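# Move shorts from hanger into basket, rehang hanger

## Task

Remove the shorts from their hanger and set them down into the basket without dropping them from above the rim; a release from height of the shorts, or of a third or more of them, may count as failure even while a gripper still grips some of the cloth. Every part of the shorts must finish inside the basket, since fabric draped over the rim costs points. Put the hanger back onto the rail. At the end, any other hangers must still hang on the rail and the rack must be standing upright.

## Robot and tools

ROBOT. Two arms, left_arm and right_arm, each a six-joint arm ending in a two-finger parallel gripper. Calibrated base roots in the scene frame: left_arm at (-0.043, +0.232, 0) m, quat_wxyz (+1.000, 0, 0, -0.016); right_arm at (-0.007, -0.284, 0) m, quat_wxyz (+1.000, 0, 0, +0.016). A camera stand is fixed to the floor behind the arms. A loose object may occasionally get nudged by an outside push.

FRAMES. Scene frame: origin at table-top height, halfway between the nominal bases; +z up, +x out over the table, +y toward left_arm (arm names do not match image left/right). Fixed cameras and the table use the scene frame. Each arm reports its hand pose, velocities, targets and wrist-camera pose in its own base frame. Motion offsets are taken along the axes of that arm's current Hand target. On the gripper, +z is the finger direction and the fingers close along y. end_effector_position is the point midway between the pads, just under 1 cm behind the tips.

execute_actions(actions, cameras). actions is a list of actions; each action is a list of up to 15 rows, one row per 1/30 s step; if fewer than 15 rows are given the last row is held for the remainder. Every row has 14 numbers, each in [-1, 1], always both arms: left_arm dx, dy, dz, rx, ry, rz, opening, then right_arm the same seven. dx..rz are an offset, not a pose: measured from the arm's Hand target at the moment that action began, along that target's axes; each row in an action is relative to the same starting point, so sending the same offset again moves further. Scale: 1.0 = 0.6 m for dx/dy/dz, and 1.0 = 180 degrees for the rotation vector (rx, ry, rz). Opening is absolute: +1 fully open (about 87 mm between pads), +0.5 about 69 mm, 0 about 43 mm, -0.5 about 18 mm, -1 closed. Six zeros re-request the arm's current Hand target; always send the opening you actually want, since 0 is itself a command (half open). Images return only when actions is empty or cameras requests them; cameras takes names, ["all"], or []; a bad name voids the call.

move(target, speed, blend, opening_speed, blocking, cameras). target is one 14-number row laid out as above, or a list of up to 15 such rows; every row is an offset from the Hand targets at the move's start (not chained from the previous row), in the same 0.6 m / 180 degree scale. Paths are straight lines run together for both arms, at least 0.5 s, capped at 10 s total including pauses. speed: m/s, 0.002 to 2.9, default 0.25 (rotation up to twice that in rad/s), one value or one per target. blend: corner rounding in metres per target, 0 means stop at each. opening_speed: rate of opening change per second on the -1..+1 scale, at least 0.2. blocking=false returns after about 0.5 s while motion continues. Paths do not avoid obstacles or the other arm; the gripper lags and can overshoot speed, especially with a near-straight arm. Do not route a path close to an arm's own base (it can flip the shoulder); go around. Faster contact and targets set deeper past a contact press harder. The result adds a move: line with the ending (done, off_target, moving, held, fault) and limits (paced = pose clipped, held = steps withheld).

wait(seconds 0 to 10, cameras): lets time pass with commands held; a running move continues. stop(cameras): brakes a running move. zoom_image(camera, region [x0, y0, x1, y1] in pixels, at most 504 x 504): closer look at the latest image of cam_head_left, cam_head_right, cam_high, cam_low (504x504), cam_left_wrist or cam_right_wrist (896x504). read_manual(section "licences"): URDF licence text only. finished_scene(scene): ends the scene with its number; irreversible; call nothing after it in the same reply.

RESULTS. Hand target is the last commanded pose after clipping; the next offsets start from it. The gripper often rests short of it; the next command (even all zeros) re-requests it, and if still short, send the remaining distance. Orientation commands are clipped to within 40 degrees of the measured orientation each step. Reported positions may be off by a few cm, more at long reach; check position and tilt after each move. grip_measured uses the opening scale; to hold something, command about 0.04 below the reading at first contact (less for a softer hold). Joint velocities "within noise" means the arm is still. Joint torques include gravity; joints 1-3 wrap at ±28 N m. Tool commands shows present commands.

AVOID. Dropping the shorts from above the basket rim, letting go of moving parts, slamming, hitting fixed or heavy things, hard pushes, knocking the rack or other hangers off, anything falling off the table. Grippers, housings and wrist cameras can collide with each other without the clearance check stopping it; any press between arms or one gripper closing on the other's fingers is dangerous. A blocked arm keeps pushing until you command its target back past the gripper. Long holding, stretched arms or unreachable targets heat motors: MOTOR HOT at 75 °C, fault and fold at 90 °C, collapse at 100 °C.

Each tool is called as name([rows], argument=value, ...), one row to a line, values as JSON.

## Session

execute_actions(actions=[])

Scene clock: 0.00 s.
left_arm: end_effector_position=(+0.1464, +0.0000, +0.0785) grip_measured=+1.000 end_effector_quat_wxyz=(+0.383, +0.000, +0.924, +0.000) | right_arm: end_effector_position=(+0.1464, +0.0000, +0.0785) grip_measured=+0.969 end_effector_quat_wxyz=(+0.383, +0.000, +0.924, +0.000)
Joint positions: left_arm=[0 0.283 0.438 -0.94 0 0 1] | right_arm=[0 0.283 0.438 -0.94 0 0 0.984]
Joint velocities: within noise
Joint torques (N m): no reading
Heat: left arm: 40 °C; right arm: 43 °C.
Hand target: left_arm +0.1457, +0.0000, +0.0796; +0.382, +0.000, +0.924, +0.000 | right_arm +0.1470, +0.0000, +0.0810; +0.385, +0.000, +0.923, +0.000
Tool commands: left_gripper/opening=+1.0 right_gripper/opening=+1.0

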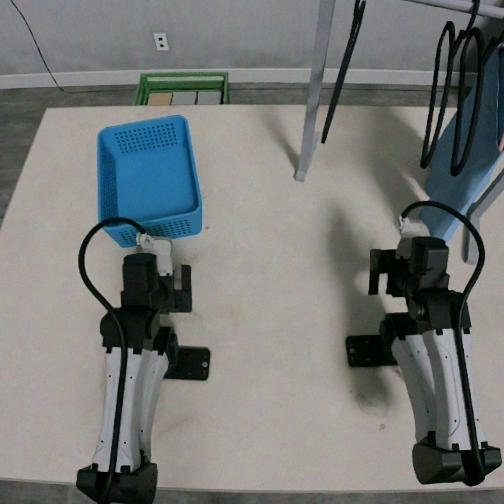

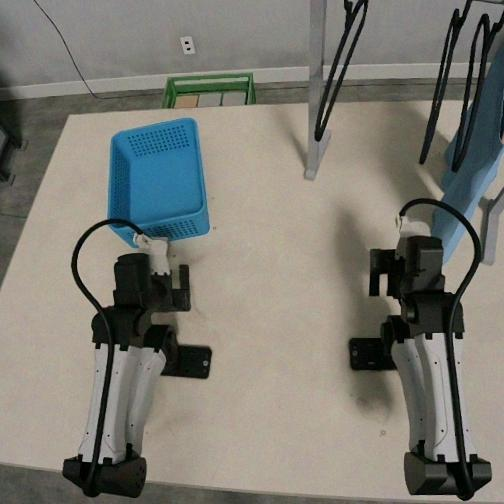

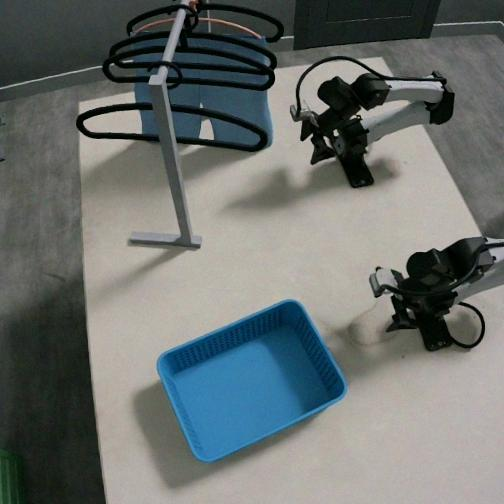

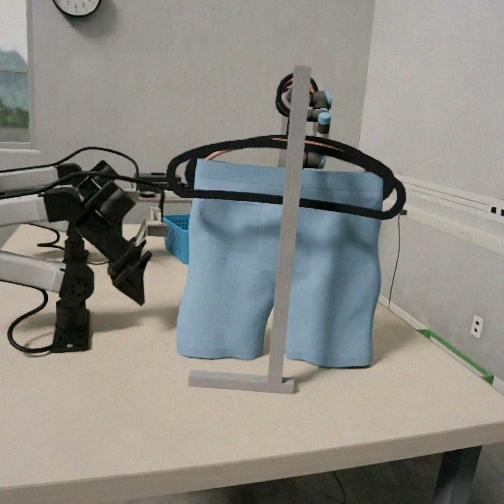

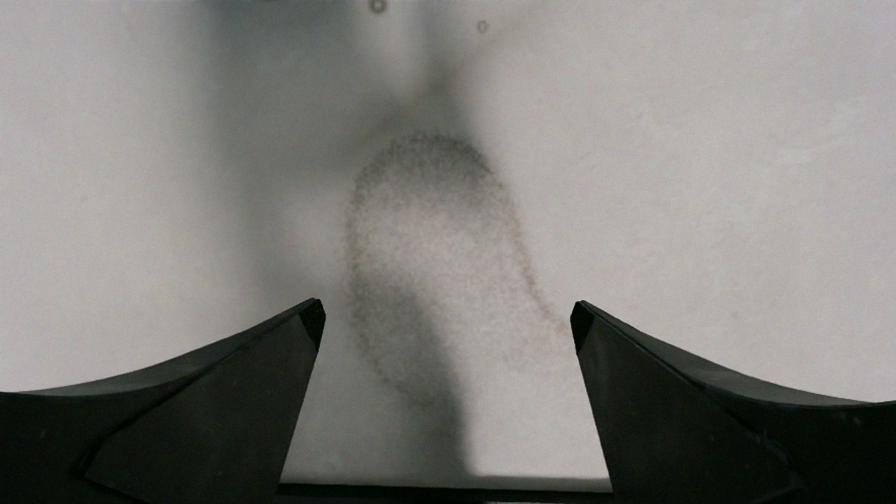

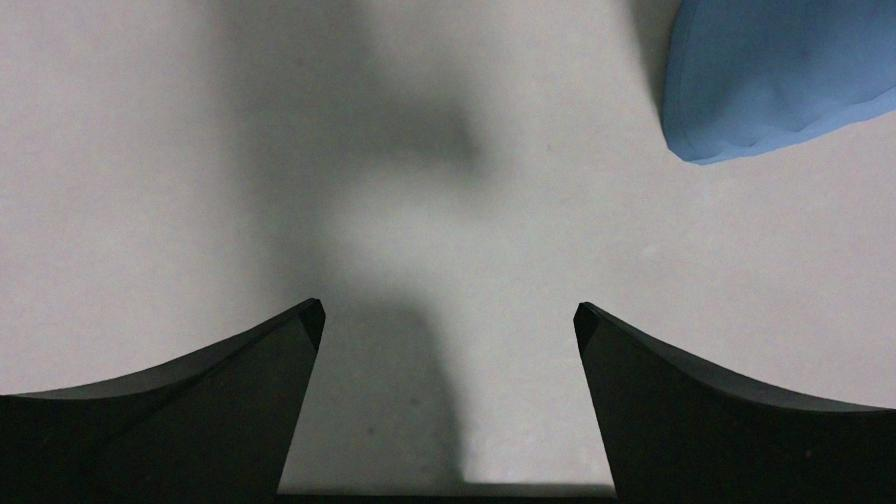

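zoom_image(camera="cam_high", region=[60, 0, 320, 260])

zoom_image(camera="cam_low", region=[150, 50, 430, 330])

zoom_image(camera="cam_head_left", region=[290, 0, 504, 214])

zoom_image(camera="cam_head_right", region=[290, 0, 504, 214])

Scaled by 1.938 from the camera's 504x504 image, which has a finer 720x720 frame.

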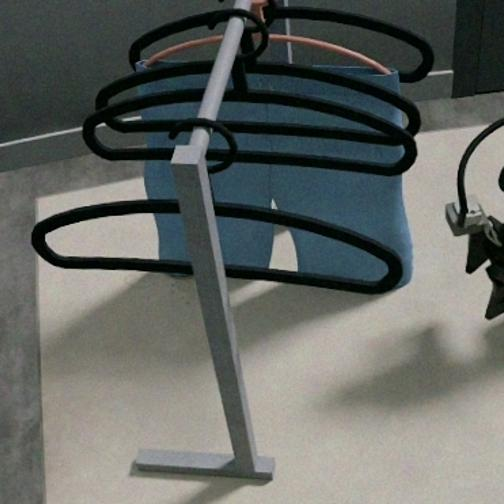

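Scaled by 1.800 from the camera's 504x504 image, which has a finer 720x720 frame.

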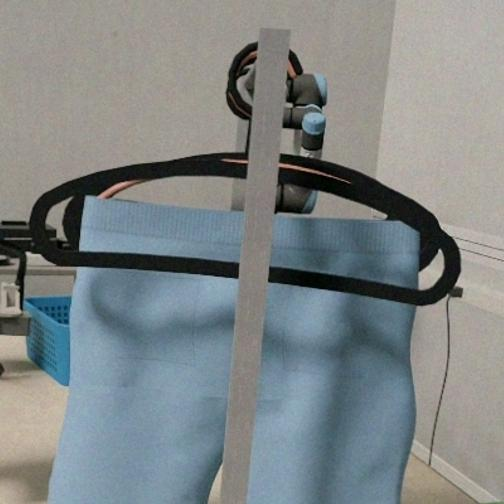

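Scaled by 2.355 from the camera's 504x504 image, which has a finer 720x720 frame.

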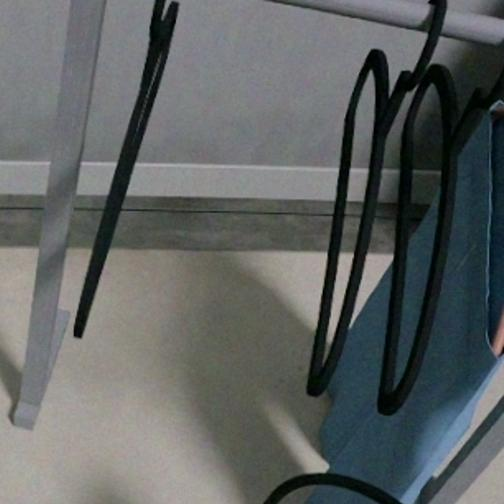

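Scaled by 2.355 from the camera's 504x504 image, which has a finer 720x720 frame.

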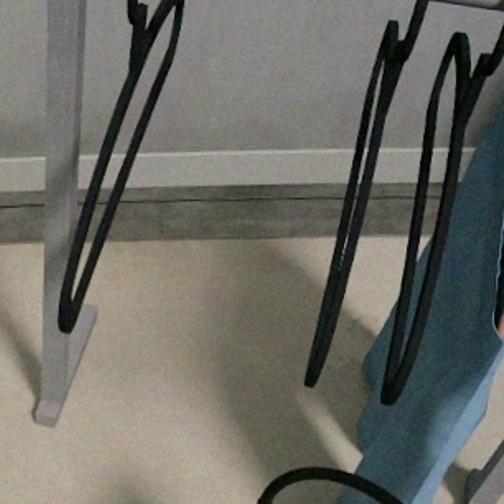

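zoom_image(camera="cam_high", region=[110, 0, 290, 90])

zoom_image(camera="cam_low", region=[160, 110, 300, 230])

zoom_image(camera="cam_low", region=[280, 110, 420, 230])

zoom_image(camera="cam_head_left", region=[404, 20, 504, 150])

Scaled by 2.800 from the camera's 504x504 image, which has a finer 720x720 frame.

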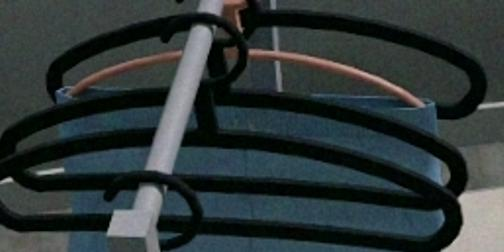

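Scaled by 3.600 from the camera's 504x504 image, which has a finer 720x720 frame.

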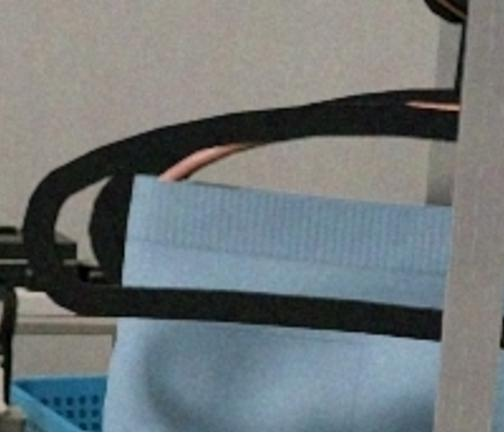

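Scaled by 3.600 from the camera's 504x504 image, which has a finer 720x720 frame.

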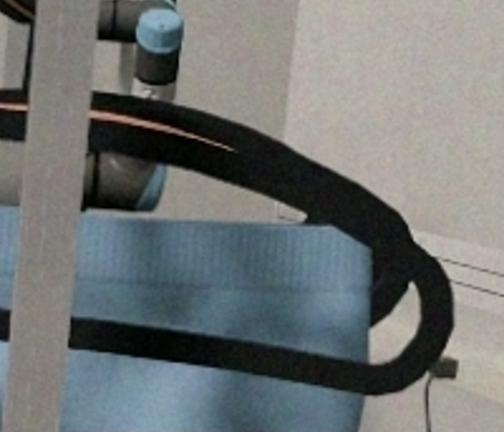

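Scaled by 3.877 from the camera's 504x504 image, which has a finer 720x720 frame.

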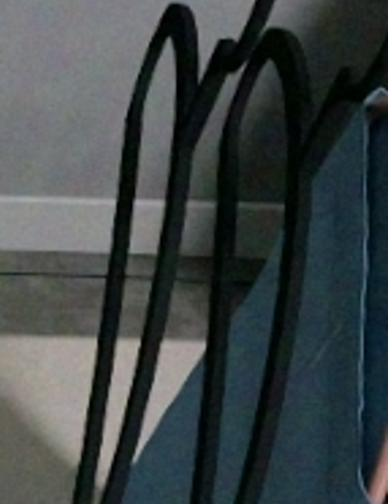

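move(target=[0,0,0,0,0,0,1,-0.381,0,-0.256,0,-0.25,0,1], speed=0.2, cameras=["all"])

Scene clock: 87.73 s.
left_arm: end_effector_position=(+0.1464, +0.0000, +0.0785) grip_measured=+1.000 end_effector_quat_wxyz=(+0.383, +0.000, +0.924, +0.000) | right_arm: end_effector_position=(+0.1968, +0.0000, +0.3428) grip_measured=+0.969 end_effector_quat_wxyz=(+0.703, +0.000, +0.711, +0.000)
Joint positions: left_arm=[0 0.283 0.438 -0.94 0 0 1] | right_arm=[0 0.357 0.92 -0.574 0 0 0.984]
Joint torques (N m): left_arm=[0.13 2.25 7.31 1.54 -0.1 -0.03] | right_arm=[0.18 4.14 7.46 2.07 0.03 0.11]
Heat: left arm: 46 °C; right arm: 46 °C.
Hand target: left_arm +0.1458, +0.0000, +0.0796; +0.382, +0.000, +0.924, +0.000 | right_arm +0.1984, +0.0000, +0.3516; +0.709, +0.000, +0.705, +0.000
Off the commanded pose: left_arm 0.001 m, 0 deg | right_arm 0.009 m, 1 deg.
move: done

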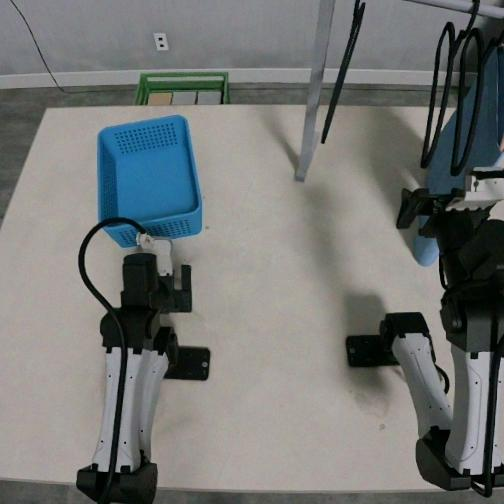

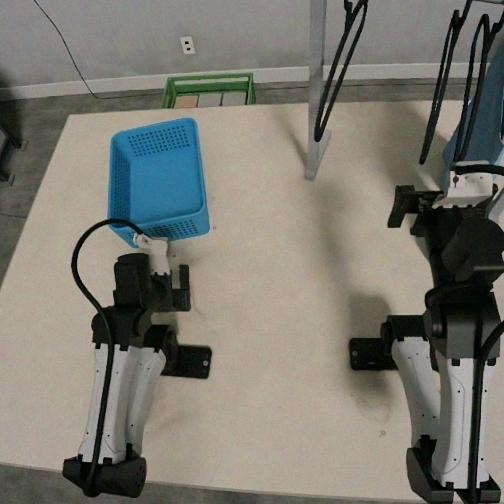

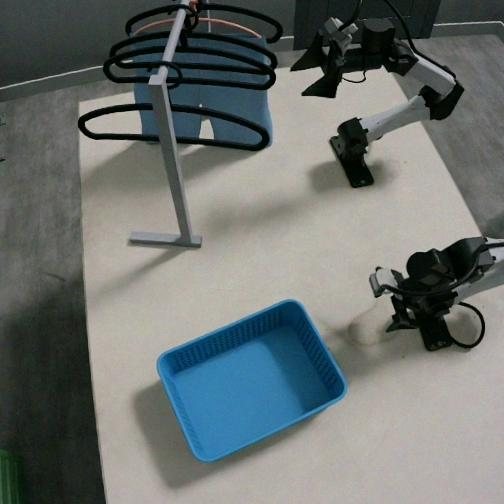

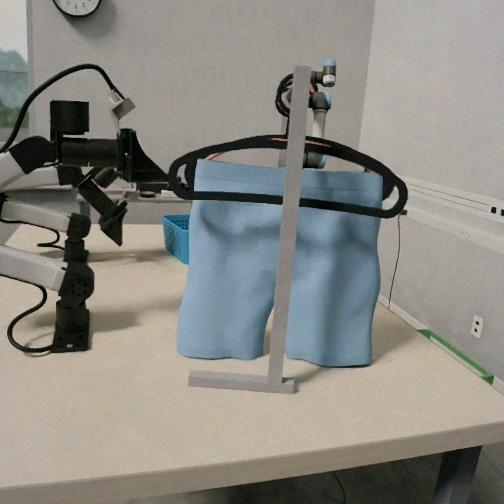

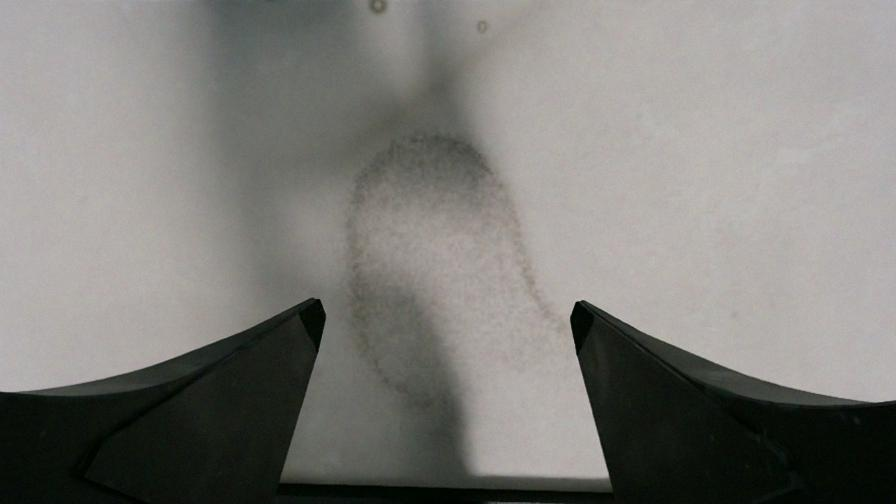

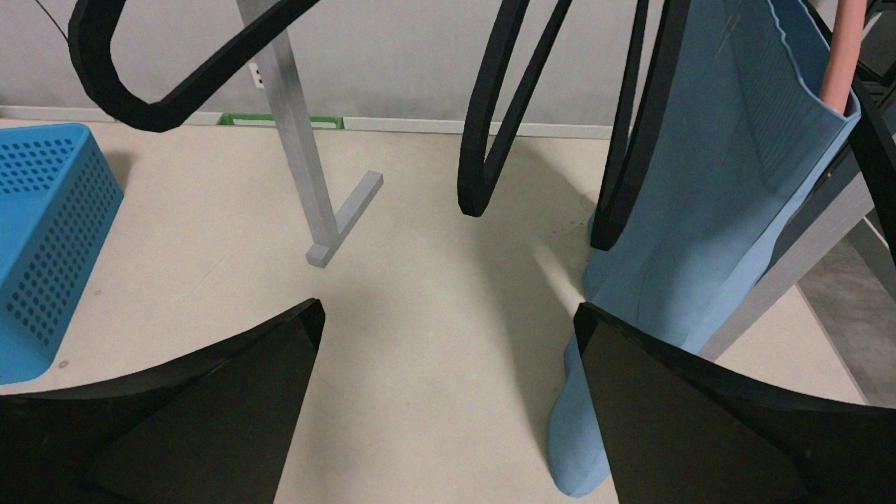

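zoom_image(camera="cam_right_wrist", region=[560, 0, 896, 300])

Scaled by 1.500 from the camera's 896x504 image, which has a finer 1280x720 frame.

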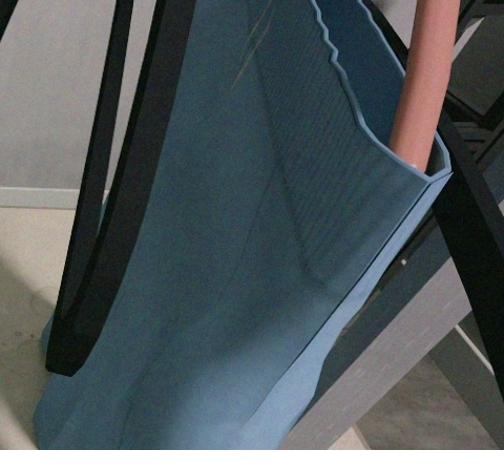

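move(target=[0,0,0,0,0,0,1,-0.167,0,-0.05,0,-0.167,0,1], speed=0.2, cameras=["cam_right_wrist", "cam_low", "cam_high"])

zoom_image(camera="cam_right_wrist", region=[392, 0, 896, 300])

Scene clock: 203.83 s.
left_arm: end_effector_position=(+0.1464, +0.0000, +0.0785) grip_measured=+1.000 end_effector_quat_wxyz=(+0.383, +0.000, +0.924, +0.000) | right_arm: end_effector_position=(+0.1694, +0.0000, +0.4507) grip_measured=+0.969 end_effector_quat_wxyz=(+0.865, +0.000, +0.503, +0.000)
Joint positions: left_arm=[0 0.283 0.438 -0.94 0 0 1] | right_arm=[0 0.238 0.837 -0.081 0 0 0.984]
Joint torques (N m): left_arm=[0.13 2.22 7.32 1.54 -0.1 -0.03] | right_arm=[0.2 3.02 4.36 1.6 0.02 0.11]
Heat: left arm: 47 °C; right arm: 50 °C.
Hand target: left_arm +0.1458, +0.0000, +0.0796; +0.382, +0.000, +0.924, +0.000 | right_arm +0.1678, +0.0000, +0.4517; +0.868, +0.000, +0.497, +0.000
Off the commanded pose: left_arm 0.001 m, 0 deg | right_arm 0.002 m, 1 deg.
move: done
Images, in order (width x height): cam_high 504x504, cam_low 504x504, cam_right_wrist 896x504.

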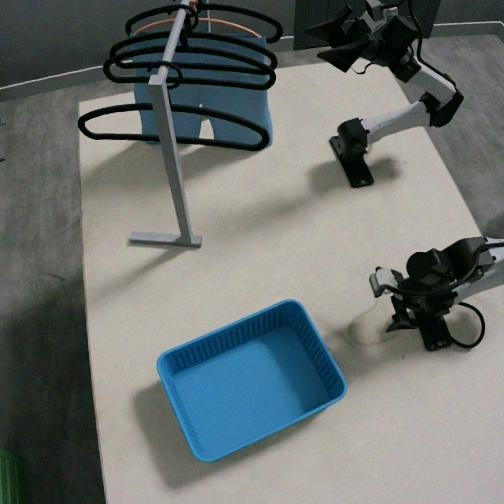

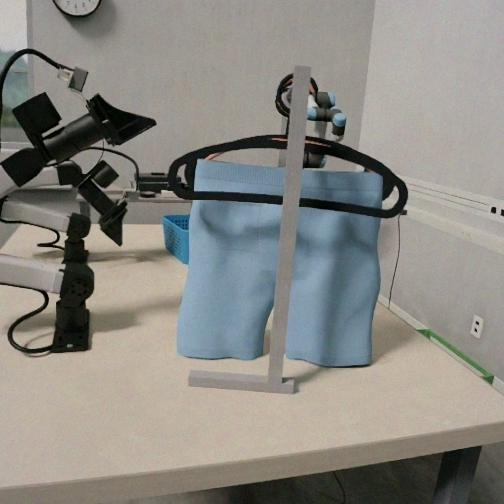

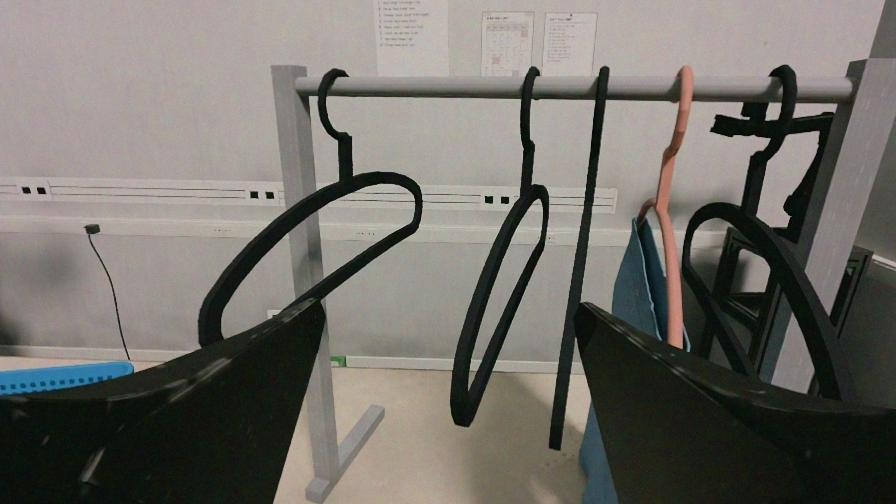

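Scaled by 1.000.

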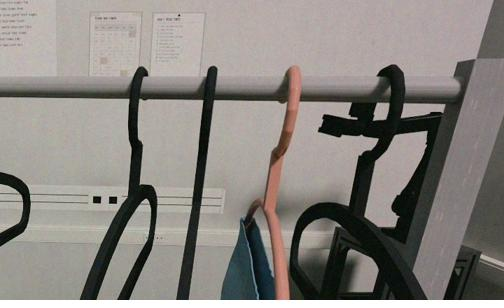

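move(target=[-0.381,0,-0.256,0,-0.25,0,1,0,0,0,0,0,0,1], speed=0.2, cameras=["cam_left_wrist", "cam_head_left"])

Scene clock: 440.80 s.
left_arm: end_effector_position=(+0.1984, +0.0000, +0.3412) grip_measured=+1.000 end_effector_quat_wxyz=(+0.701, +0.000, +0.713, +0.000) | right_arm: end_effector_position=(+0.1693, +0.0000, +0.4508) grip_measured=+0.969 end_effector_quat_wxyz=(+0.865, +0.000, +0.502, +0.000)
Joint positions: left_arm=[0 0.362 0.917 -0.572 0 0 1] | right_arm=[0 0.238 0.837 -0.081 0 0 0.984]
Joint torques (N m): left_arm=[0.09 4.04 7.53 2 -0.11 -0.03] | right_arm=[0.2 3.02 4.36 1.6 0.01 0.11]
Heat: left arm: 49 °C; right arm: 49 °C.
Hand target: left_arm +0.1993, -0.0001, +0.3497; +0.706, +0.000, +0.708, +0.000 | right_arm +0.1678, +0.0000, +0.4516; +0.868, +0.000, +0.497, +0.000
Off the commanded pose: left_arm 0.009 m, 1 deg | right_arm 0.002 m, 1 deg.
move: done
Images, in order (width x height): cam_head_left 504x504, cam_left_wrist 896x504.

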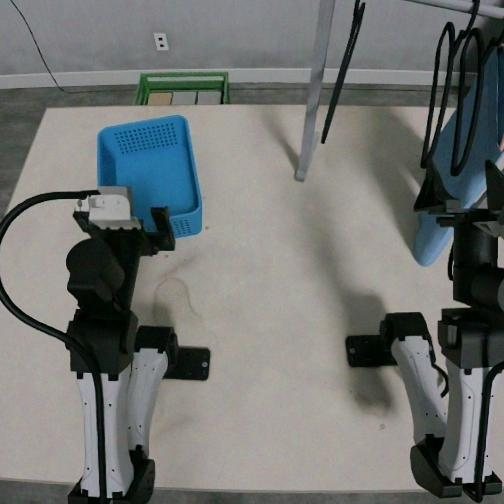

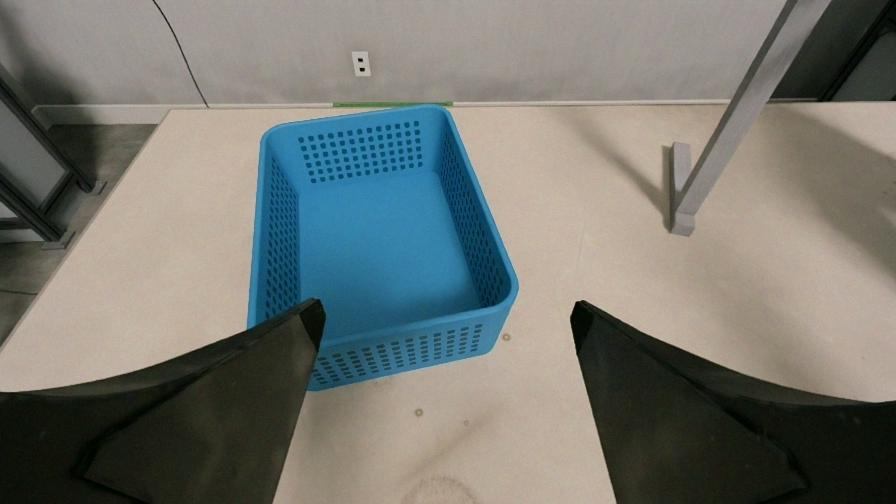

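move([
  [0,0,0,0,0,0,1,0.0339,-0.05,-0.1122,0.06,0.2,0.008,0.6],
  [0,0,0,0,0,0,1,0.2173,-0.1533,-0.1619,0.1186,0.4144,0.0152,0.6],
], speed=0.2, blend=[0.03,0], cameras=["cam_right_wrist","cam_low","cam_head_right"])

Scene clock: 500.27 s.
left_arm: end_effector_position=(+0.1984, +0.0000, +0.3414) grip_measured=+1.000 end_effector_quat_wxyz=(+0.701, +0.000, +0.713, +0.000) | right_arm: end_effector_position=(+0.1503, -0.0930, +0.2862) grip_measured=+0.600 end_effector_quat_wxyz=(+0.375, +0.165, +0.910, -0.069)
Joint positions: left_arm=[0 0.362 0.917 -0.571 0 0 1] | right_arm=[-0.764 0.894 1.422 -1.358 -0.28 -0.296 0.8]
Joint torques (N m): left_arm=[0.1 4.04 7.51 1.99 -0.11 -0.03] | right_arm=[-0.46 1.18 7.46 1.49 -0.25 0.01]
Heat: left arm: 49 °C; right arm: 49 °C.
Hand target: left_arm +0.1993, -0.0001, +0.3497; +0.707, +0.000, +0.708, +0.000 | right_arm +0.1500, -0.0920, +0.2899; +0.377, +0.161, +0.910, -0.067
Off the commanded pose: left_arm 0.008 m, 1 deg | right_arm 0.004 m, 1 deg.
move: done
Images, in order (width x height): cam_head_right 504x504, cam_low 504x504, cam_right_wrist 896x504.

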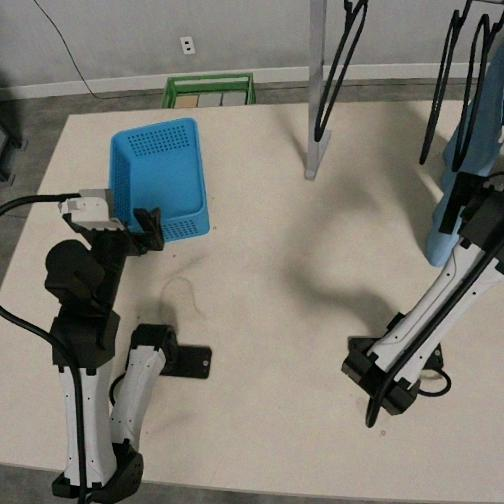

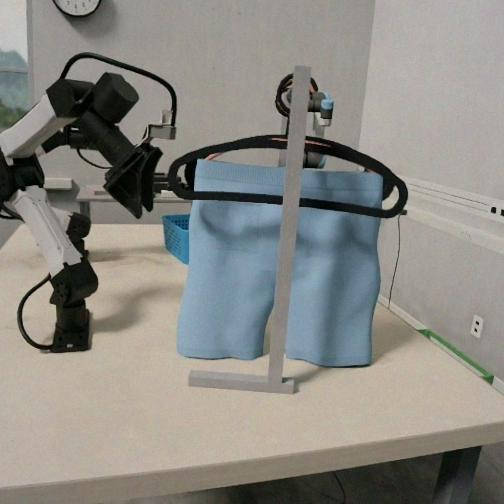

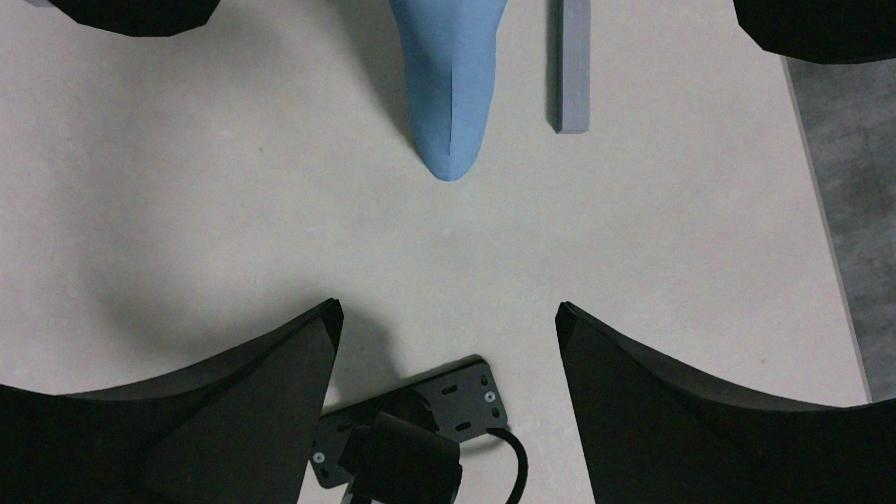

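move(target=[0,0,0,0,0,0,1,0.0753,0.018,0.1368,0.0368,-0.2495,0.0153,0.6], speed=0.2, cameras=["cam_right_wrist","cam_low"])

Scene clock: 553.93 s.
left_arm: end_effector_position=(+0.1984, +0.0000, +0.3414) grip_measured=+1.000 end_effector_quat_wxyz=(+0.701, +0.000, +0.713, +0.000) | right_arm: end_effector_position=(+0.1782, -0.0903, +0.1993) grip_measured=+0.600 end_effector_quat_wxyz=(+0.650, +0.160, +0.730, -0.140)
Joint positions: left_arm=[0 0.362 0.917 -0.571 0 0 1] | right_arm=[-0.696 0.019 0.423 -0.524 -0.266 -0.028 0.8]
Joint torques (N m): left_arm=[0.09 4.04 7.51 1.99 -0.11 -0.03] | right_arm=[0.83 1.98 5.67 2.08 0.13 0.2]
Heat: left arm: 50 °C; right arm: 49 °C.
Hand target: left_arm +0.1992, -0.0001, +0.3497; +0.706, +0.000, +0.708, +0.000 | right_arm +0.1783, -0.0907, +0.1999; +0.687, +0.165, +0.688, -0.165
Off the commanded pose: left_arm 0.008 m, 1 deg | right_arm 0.001 m, 7 deg.
joint sent to its limit (right arm) — joint 2 (shoulder), lower limit. The joint targets are off in orientation, not in position.
move: off_target (right_arm)
Images, in order (width x height): cam_low 504x504, cam_right_wrist 896x504.

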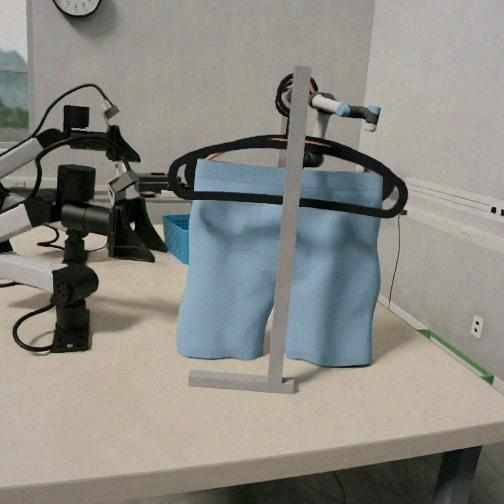

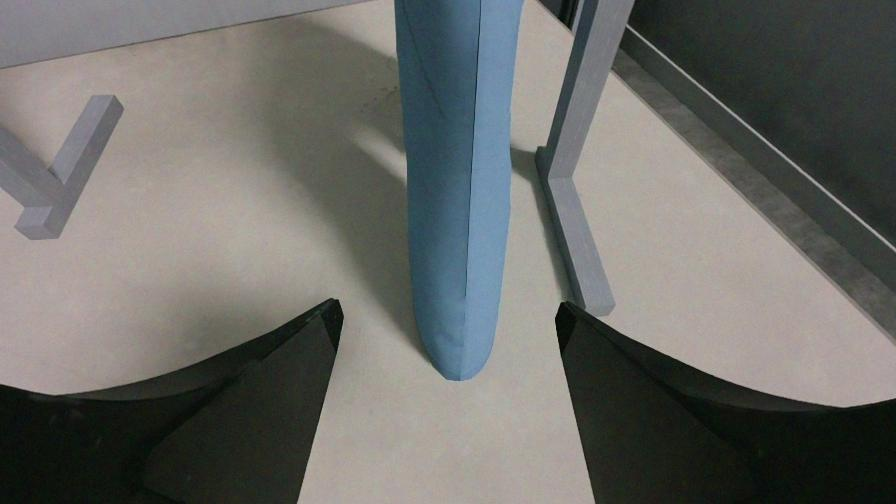

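move(target=[0,0,0,0,0,0,1,0,0,0.133,0,0,0,0.6], speed=0.12, cameras=["cam_right_wrist","cam_low"])

Scene clock: 560.03 s.
left_arm: end_effector_position=(+0.1984, +0.0000, +0.3414) grip_measured=+1.000 end_effector_quat_wxyz=(+0.701, +0.000, +0.713, +0.000) | right_arm: end_effector_position=(+0.2482, -0.1264, +0.2049) grip_measured=+0.600 end_effector_quat_wxyz=(+0.690, +0.160, +0.686, -0.166)
Joint positions: left_arm=[0 0.362 0.917 -0.571 0 0 1] | right_arm=[-0.478 0.41 0.274 0.143 -0.012 -0.006 0.8]
Joint torques (N m): left_arm=[0.09 4.04 7.53 1.99 -0.11 -0.03] | right_arm=[0.83 1.84 6.64 2.07 0.17 0.16]
Heat: left arm: 50 °C; right arm: 51 °C.
Hand target: left_arm +0.1992, -0.0001, +0.3497; +0.706, +0.000, +0.708, +0.000 | right_arm +0.2493, -0.1270, +0.2000; +0.687, +0.165, +0.688, -0.165
Off the commanded pose: left_arm 0.008 m, 1 deg | right_arm 0.005 m, 1 deg.
move: done
Images, in order (width x height): cam_low 504x504, cam_right_wrist 896x504.

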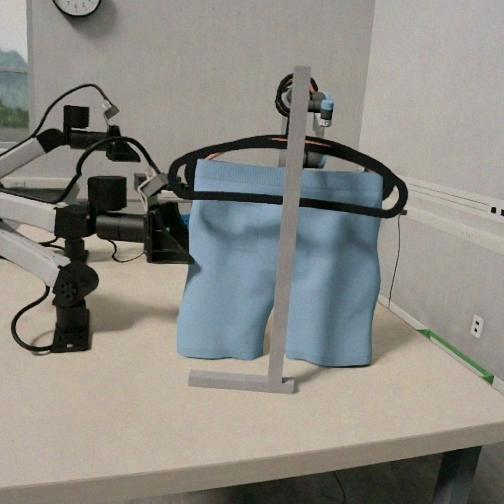

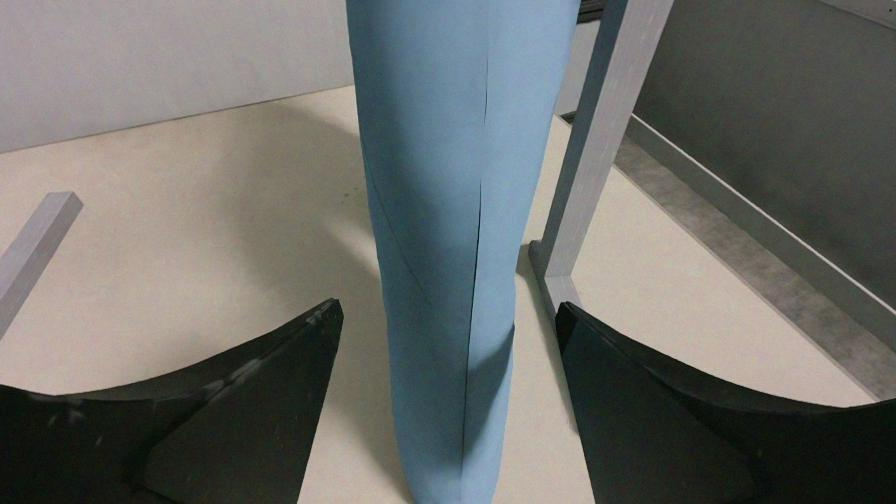

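move(target=[0,0,0,0,0,0,1,0,0,0.05,0,0,0,0.6], speed=0.1, cameras=["cam_right_wrist","cam_low"])

Scene clock: 564.30 s.
left_arm: end_effector_position=(+0.1984, +0.0000, +0.3414) grip_measured=+1.000 end_effector_quat_wxyz=(+0.701, +0.000, +0.713, +0.000) | right_arm: end_effector_position=(+0.2740, -0.1399, +0.1929) grip_measured=+0.600 end_effector_quat_wxyz=(+0.681, +0.163, +0.695, -0.164)
Joint positions: left_arm=[0 0.362 0.917 -0.571 0 0 1] | right_arm=[-0.478 0.644 0.274 0.351 -0.012 -0.006 0.8]
Joint torques (N m): left_arm=[0.1 4.04 7.53 1.99 -0.11 -0.03] | right_arm=[0.84 0.59 8.81 2.07 0.15 0.17]
Heat: left arm: 51 °C; right arm: 51 °C.
Hand target: left_arm +0.1992, -0.0001, +0.3497; +0.706, +0.000, +0.708, +0.000 | right_arm +0.2761, -0.1407, +0.2000; +0.687, +0.165, +0.688, -0.165
Off the commanded pose: left_arm 0.008 m, 1 deg | right_arm 0.007 m, 1 deg.
move: done
Images, in order (width x height): cam_low 504x504, cam_right_wrist 896x504.

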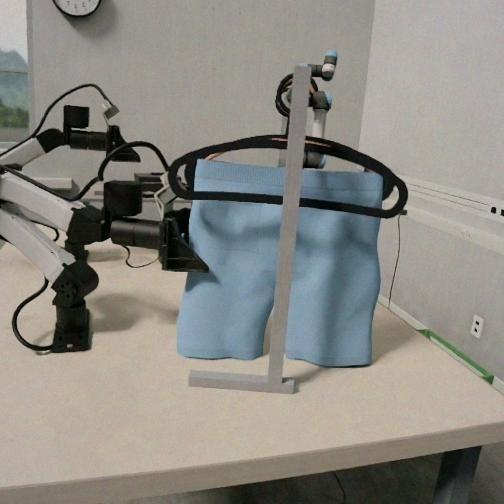

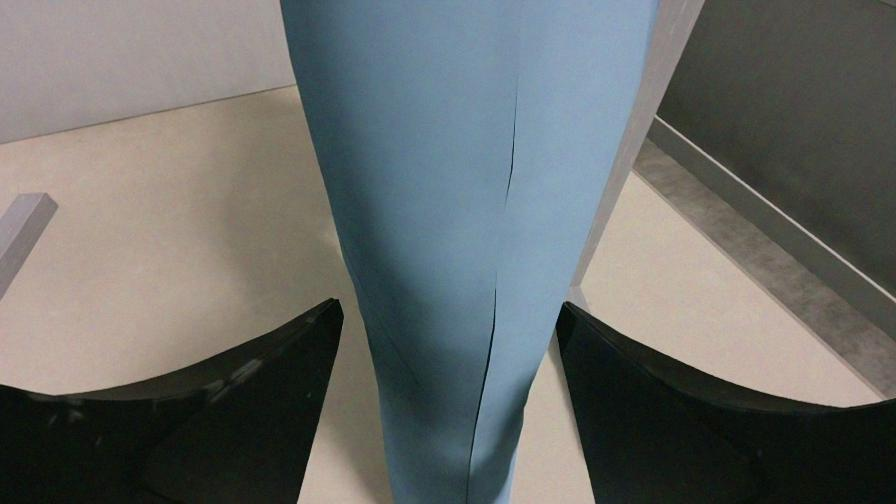

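move(target=[0,0,0,0,0,0,1,0,0,0,0,0,0,-1], opening_speed=2, cameras=["cam_right_wrist","cam_low"])

Scene clock: 568.20 s.
left_arm: end_effector_position=(+0.1984, +0.0000, +0.3414) grip_measured=+1.000 end_effector_quat_wxyz=(+0.701, +0.000, +0.713, +0.000) | right_arm: end_effector_position=(+0.2741, -0.1399, +0.1934) grip_measured=-0.956 end_effector_quat_wxyz=(+0.682, +0.163, +0.694, -0.164)
Joint positions: left_arm=[0 0.362 0.917 -0.571 0 0 1] | right_arm=[-0.478 0.644 0.274 0.353 -0.012 -0.006 0.022]
Joint torques (N m): left_arm=[0.1 4.03 7.53 1.99 -0.11 -0.03] | right_arm=[0.84 0.64 8.81 2.06 0.14 0.17]
Heat: left arm: 51 °C; right arm: 52 °C.
Hand target: left_arm +0.1992, -0.0001, +0.3497; +0.706, +0.000, +0.708, +0.000 | right_arm +0.2761, -0.1406, +0.1999; +0.687, +0.165, +0.688, -0.165
Off the commanded pose: left_arm 0.008 m, 1 deg | right_arm 0.007 m, 1 deg.
move: done
Images, in order (width x height): cam_low 504x504, cam_right_wrist 896x504.

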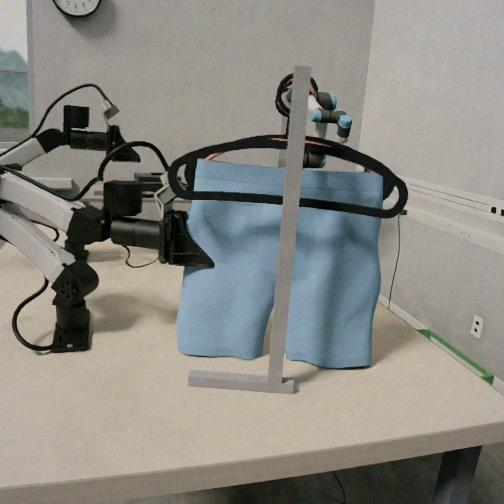

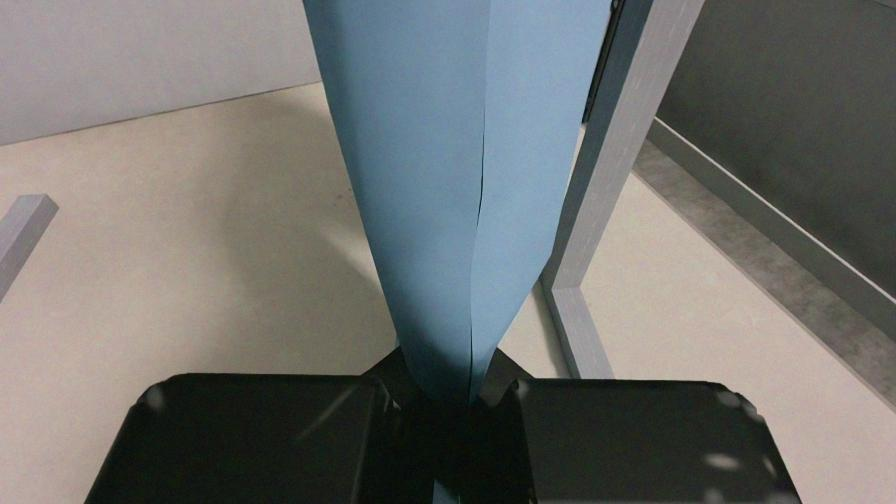

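move(target=[0,0,0,0,0,0,1,0.067,0,-0.05,0,0,0,-1], speed=0.08, cameras=["cam_right_wrist","cam_low","cam_high"])

Scene clock: 572.63 s.
left_arm: end_effector_position=(+0.1984, +0.0000, +0.3414) grip_measured=+1.000 end_effector_quat_wxyz=(+0.701, +0.000, +0.713, +0.000) | right_arm: end_effector_position=(+0.2528, -0.1289, +0.1821) grip_measured=-0.956 end_effector_quat_wxyz=(+0.711, +0.155, +0.664, -0.171)
Joint positions: left_arm=[0 0.362 0.917 -0.571 0 0 1] | right_arm=[-0.478 0.433 0.121 0.382 -0.012 -0.006 0.022]
Joint torques (N m): left_arm=[0.08 4.04 7.53 1.99 -0.11 -0.03] | right_arm=[0.83 0.59 6.04 1.4 0.15 0.16]
Heat: left arm: 51 °C; right arm: 52 °C.
Hand target: left_arm +0.1992, -0.0001, +0.3497; +0.706, +0.000, +0.708, +0.000 | right_arm +0.2493, -0.1270, +0.1598; +0.687, +0.165, +0.688, -0.165
Off the commanded pose: left_arm 0.008 m, 1 deg | right_arm 0.023 m, 4 deg.
move: off_target (right_arm)
Images, in order (width x height): cam_high 504x504, cam_low 504x504, cam_right_wrist 896x504.

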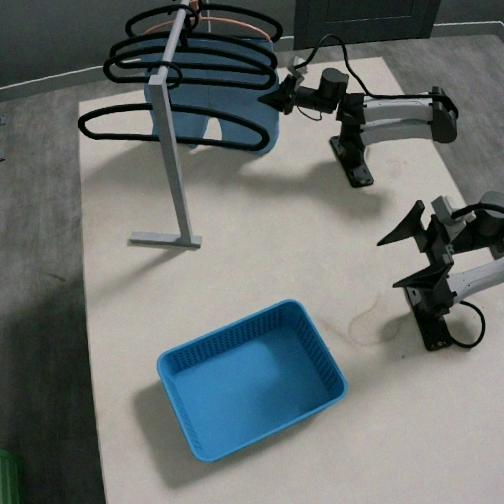

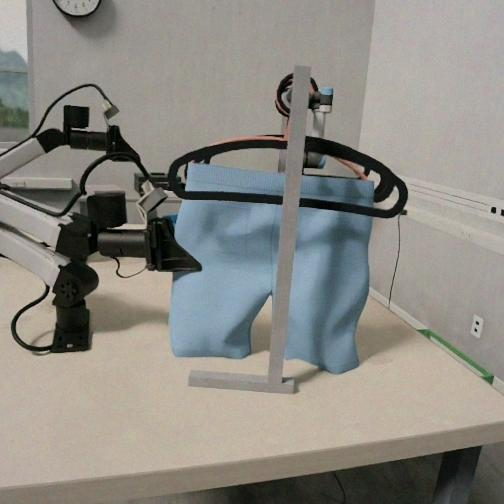

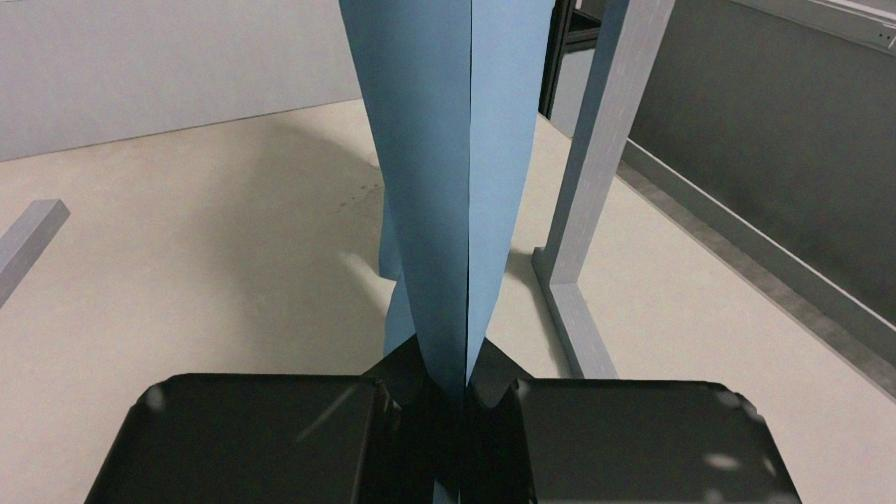

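zoom_image(camera="cam_low", region=[150, 110, 430, 390])

zoom_image(camera="cam_high", region=[80, 0, 320, 170])

Scaled by 1.800 from the camera's 504x504 image, which has a finer 720x720 frame.

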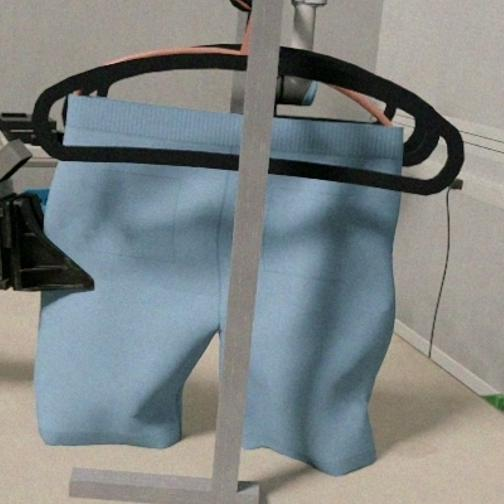

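Scaled by 2.100 from the camera's 504x504 image, which has a finer 720x720 frame.

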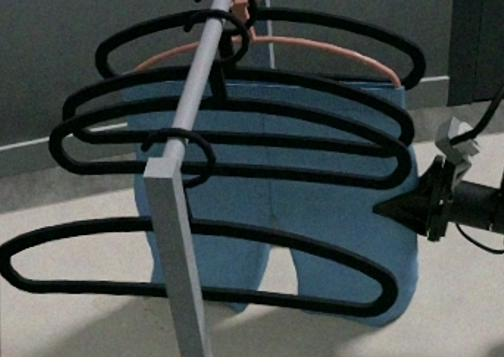

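move(target=[0,0,0,0,0,0,1,0.0667,0,-0.0667,0,0.0833,0,-1], speed=0.08, cameras=["cam_right_wrist","cam_low"])

zoom_image(camera="cam_low", region=[150, 110, 430, 390])

Scene clock: 592.97 s.
left_arm: end_effector_position=(+0.1984, +0.0000, +0.3414) grip_measured=+1.000 end_effector_quat_wxyz=(+0.701, +0.000, +0.713, +0.000) | right_arm: end_effector_position=(+0.2135, -0.1092, +0.1072) grip_measured=-0.956 end_effector_quat_wxyz=(+0.582, +0.185, +0.779, -0.140)
Joint positions: left_arm=[0 0.362 0.917 -0.571 0 0 1] | right_arm=[-0.478 0.239 0.165 -0.213 -0.009 -0.006 0.022]
Joint torques (N m): left_arm=[0.09 4.04 7.53 1.99 -0.11 -0.03] | right_arm=[0.81 0.81 10.24 1.88 0.11 0.17]
Heat: left arm: 51 °C; right arm: 51 °C.
Hand target: left_arm +0.1992, -0.0001, +0.3497; +0.706, +0.000, +0.708, +0.000 | right_arm +0.2136, -0.1088, +0.1197; +0.592, +0.185, +0.772, -0.142
Off the commanded pose: left_arm 0.008 m, 1 deg | right_arm 0.013 m, 1 deg.
move: off_target (right_arm)
Images, in order (width x height): cam_low 504x504, cam_right_wrist 896x504.

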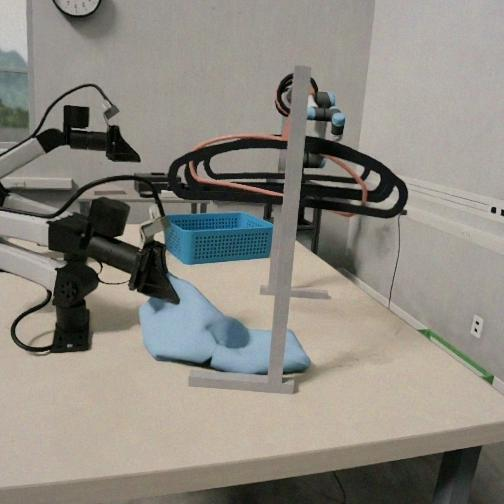

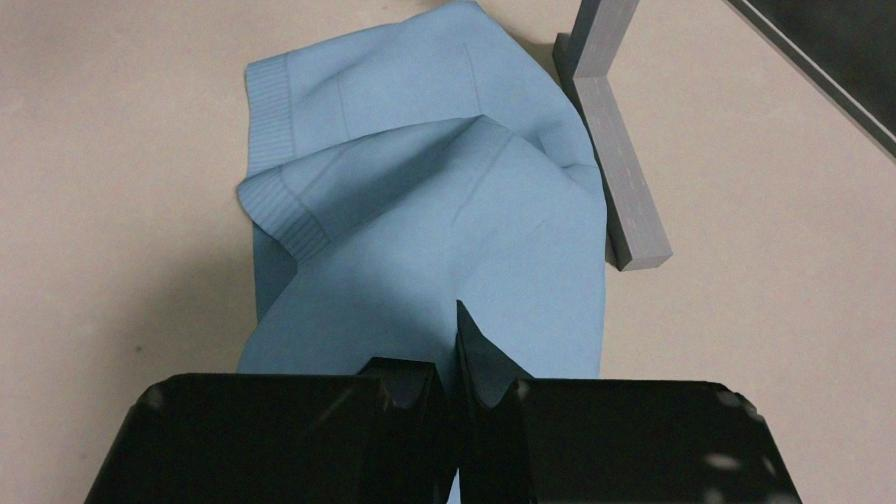

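Scaled by 1.800 from the camera's 504x504 image, which has a finer 720x720 frame.

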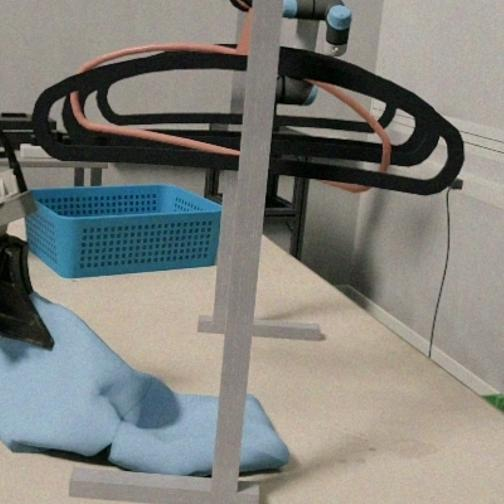

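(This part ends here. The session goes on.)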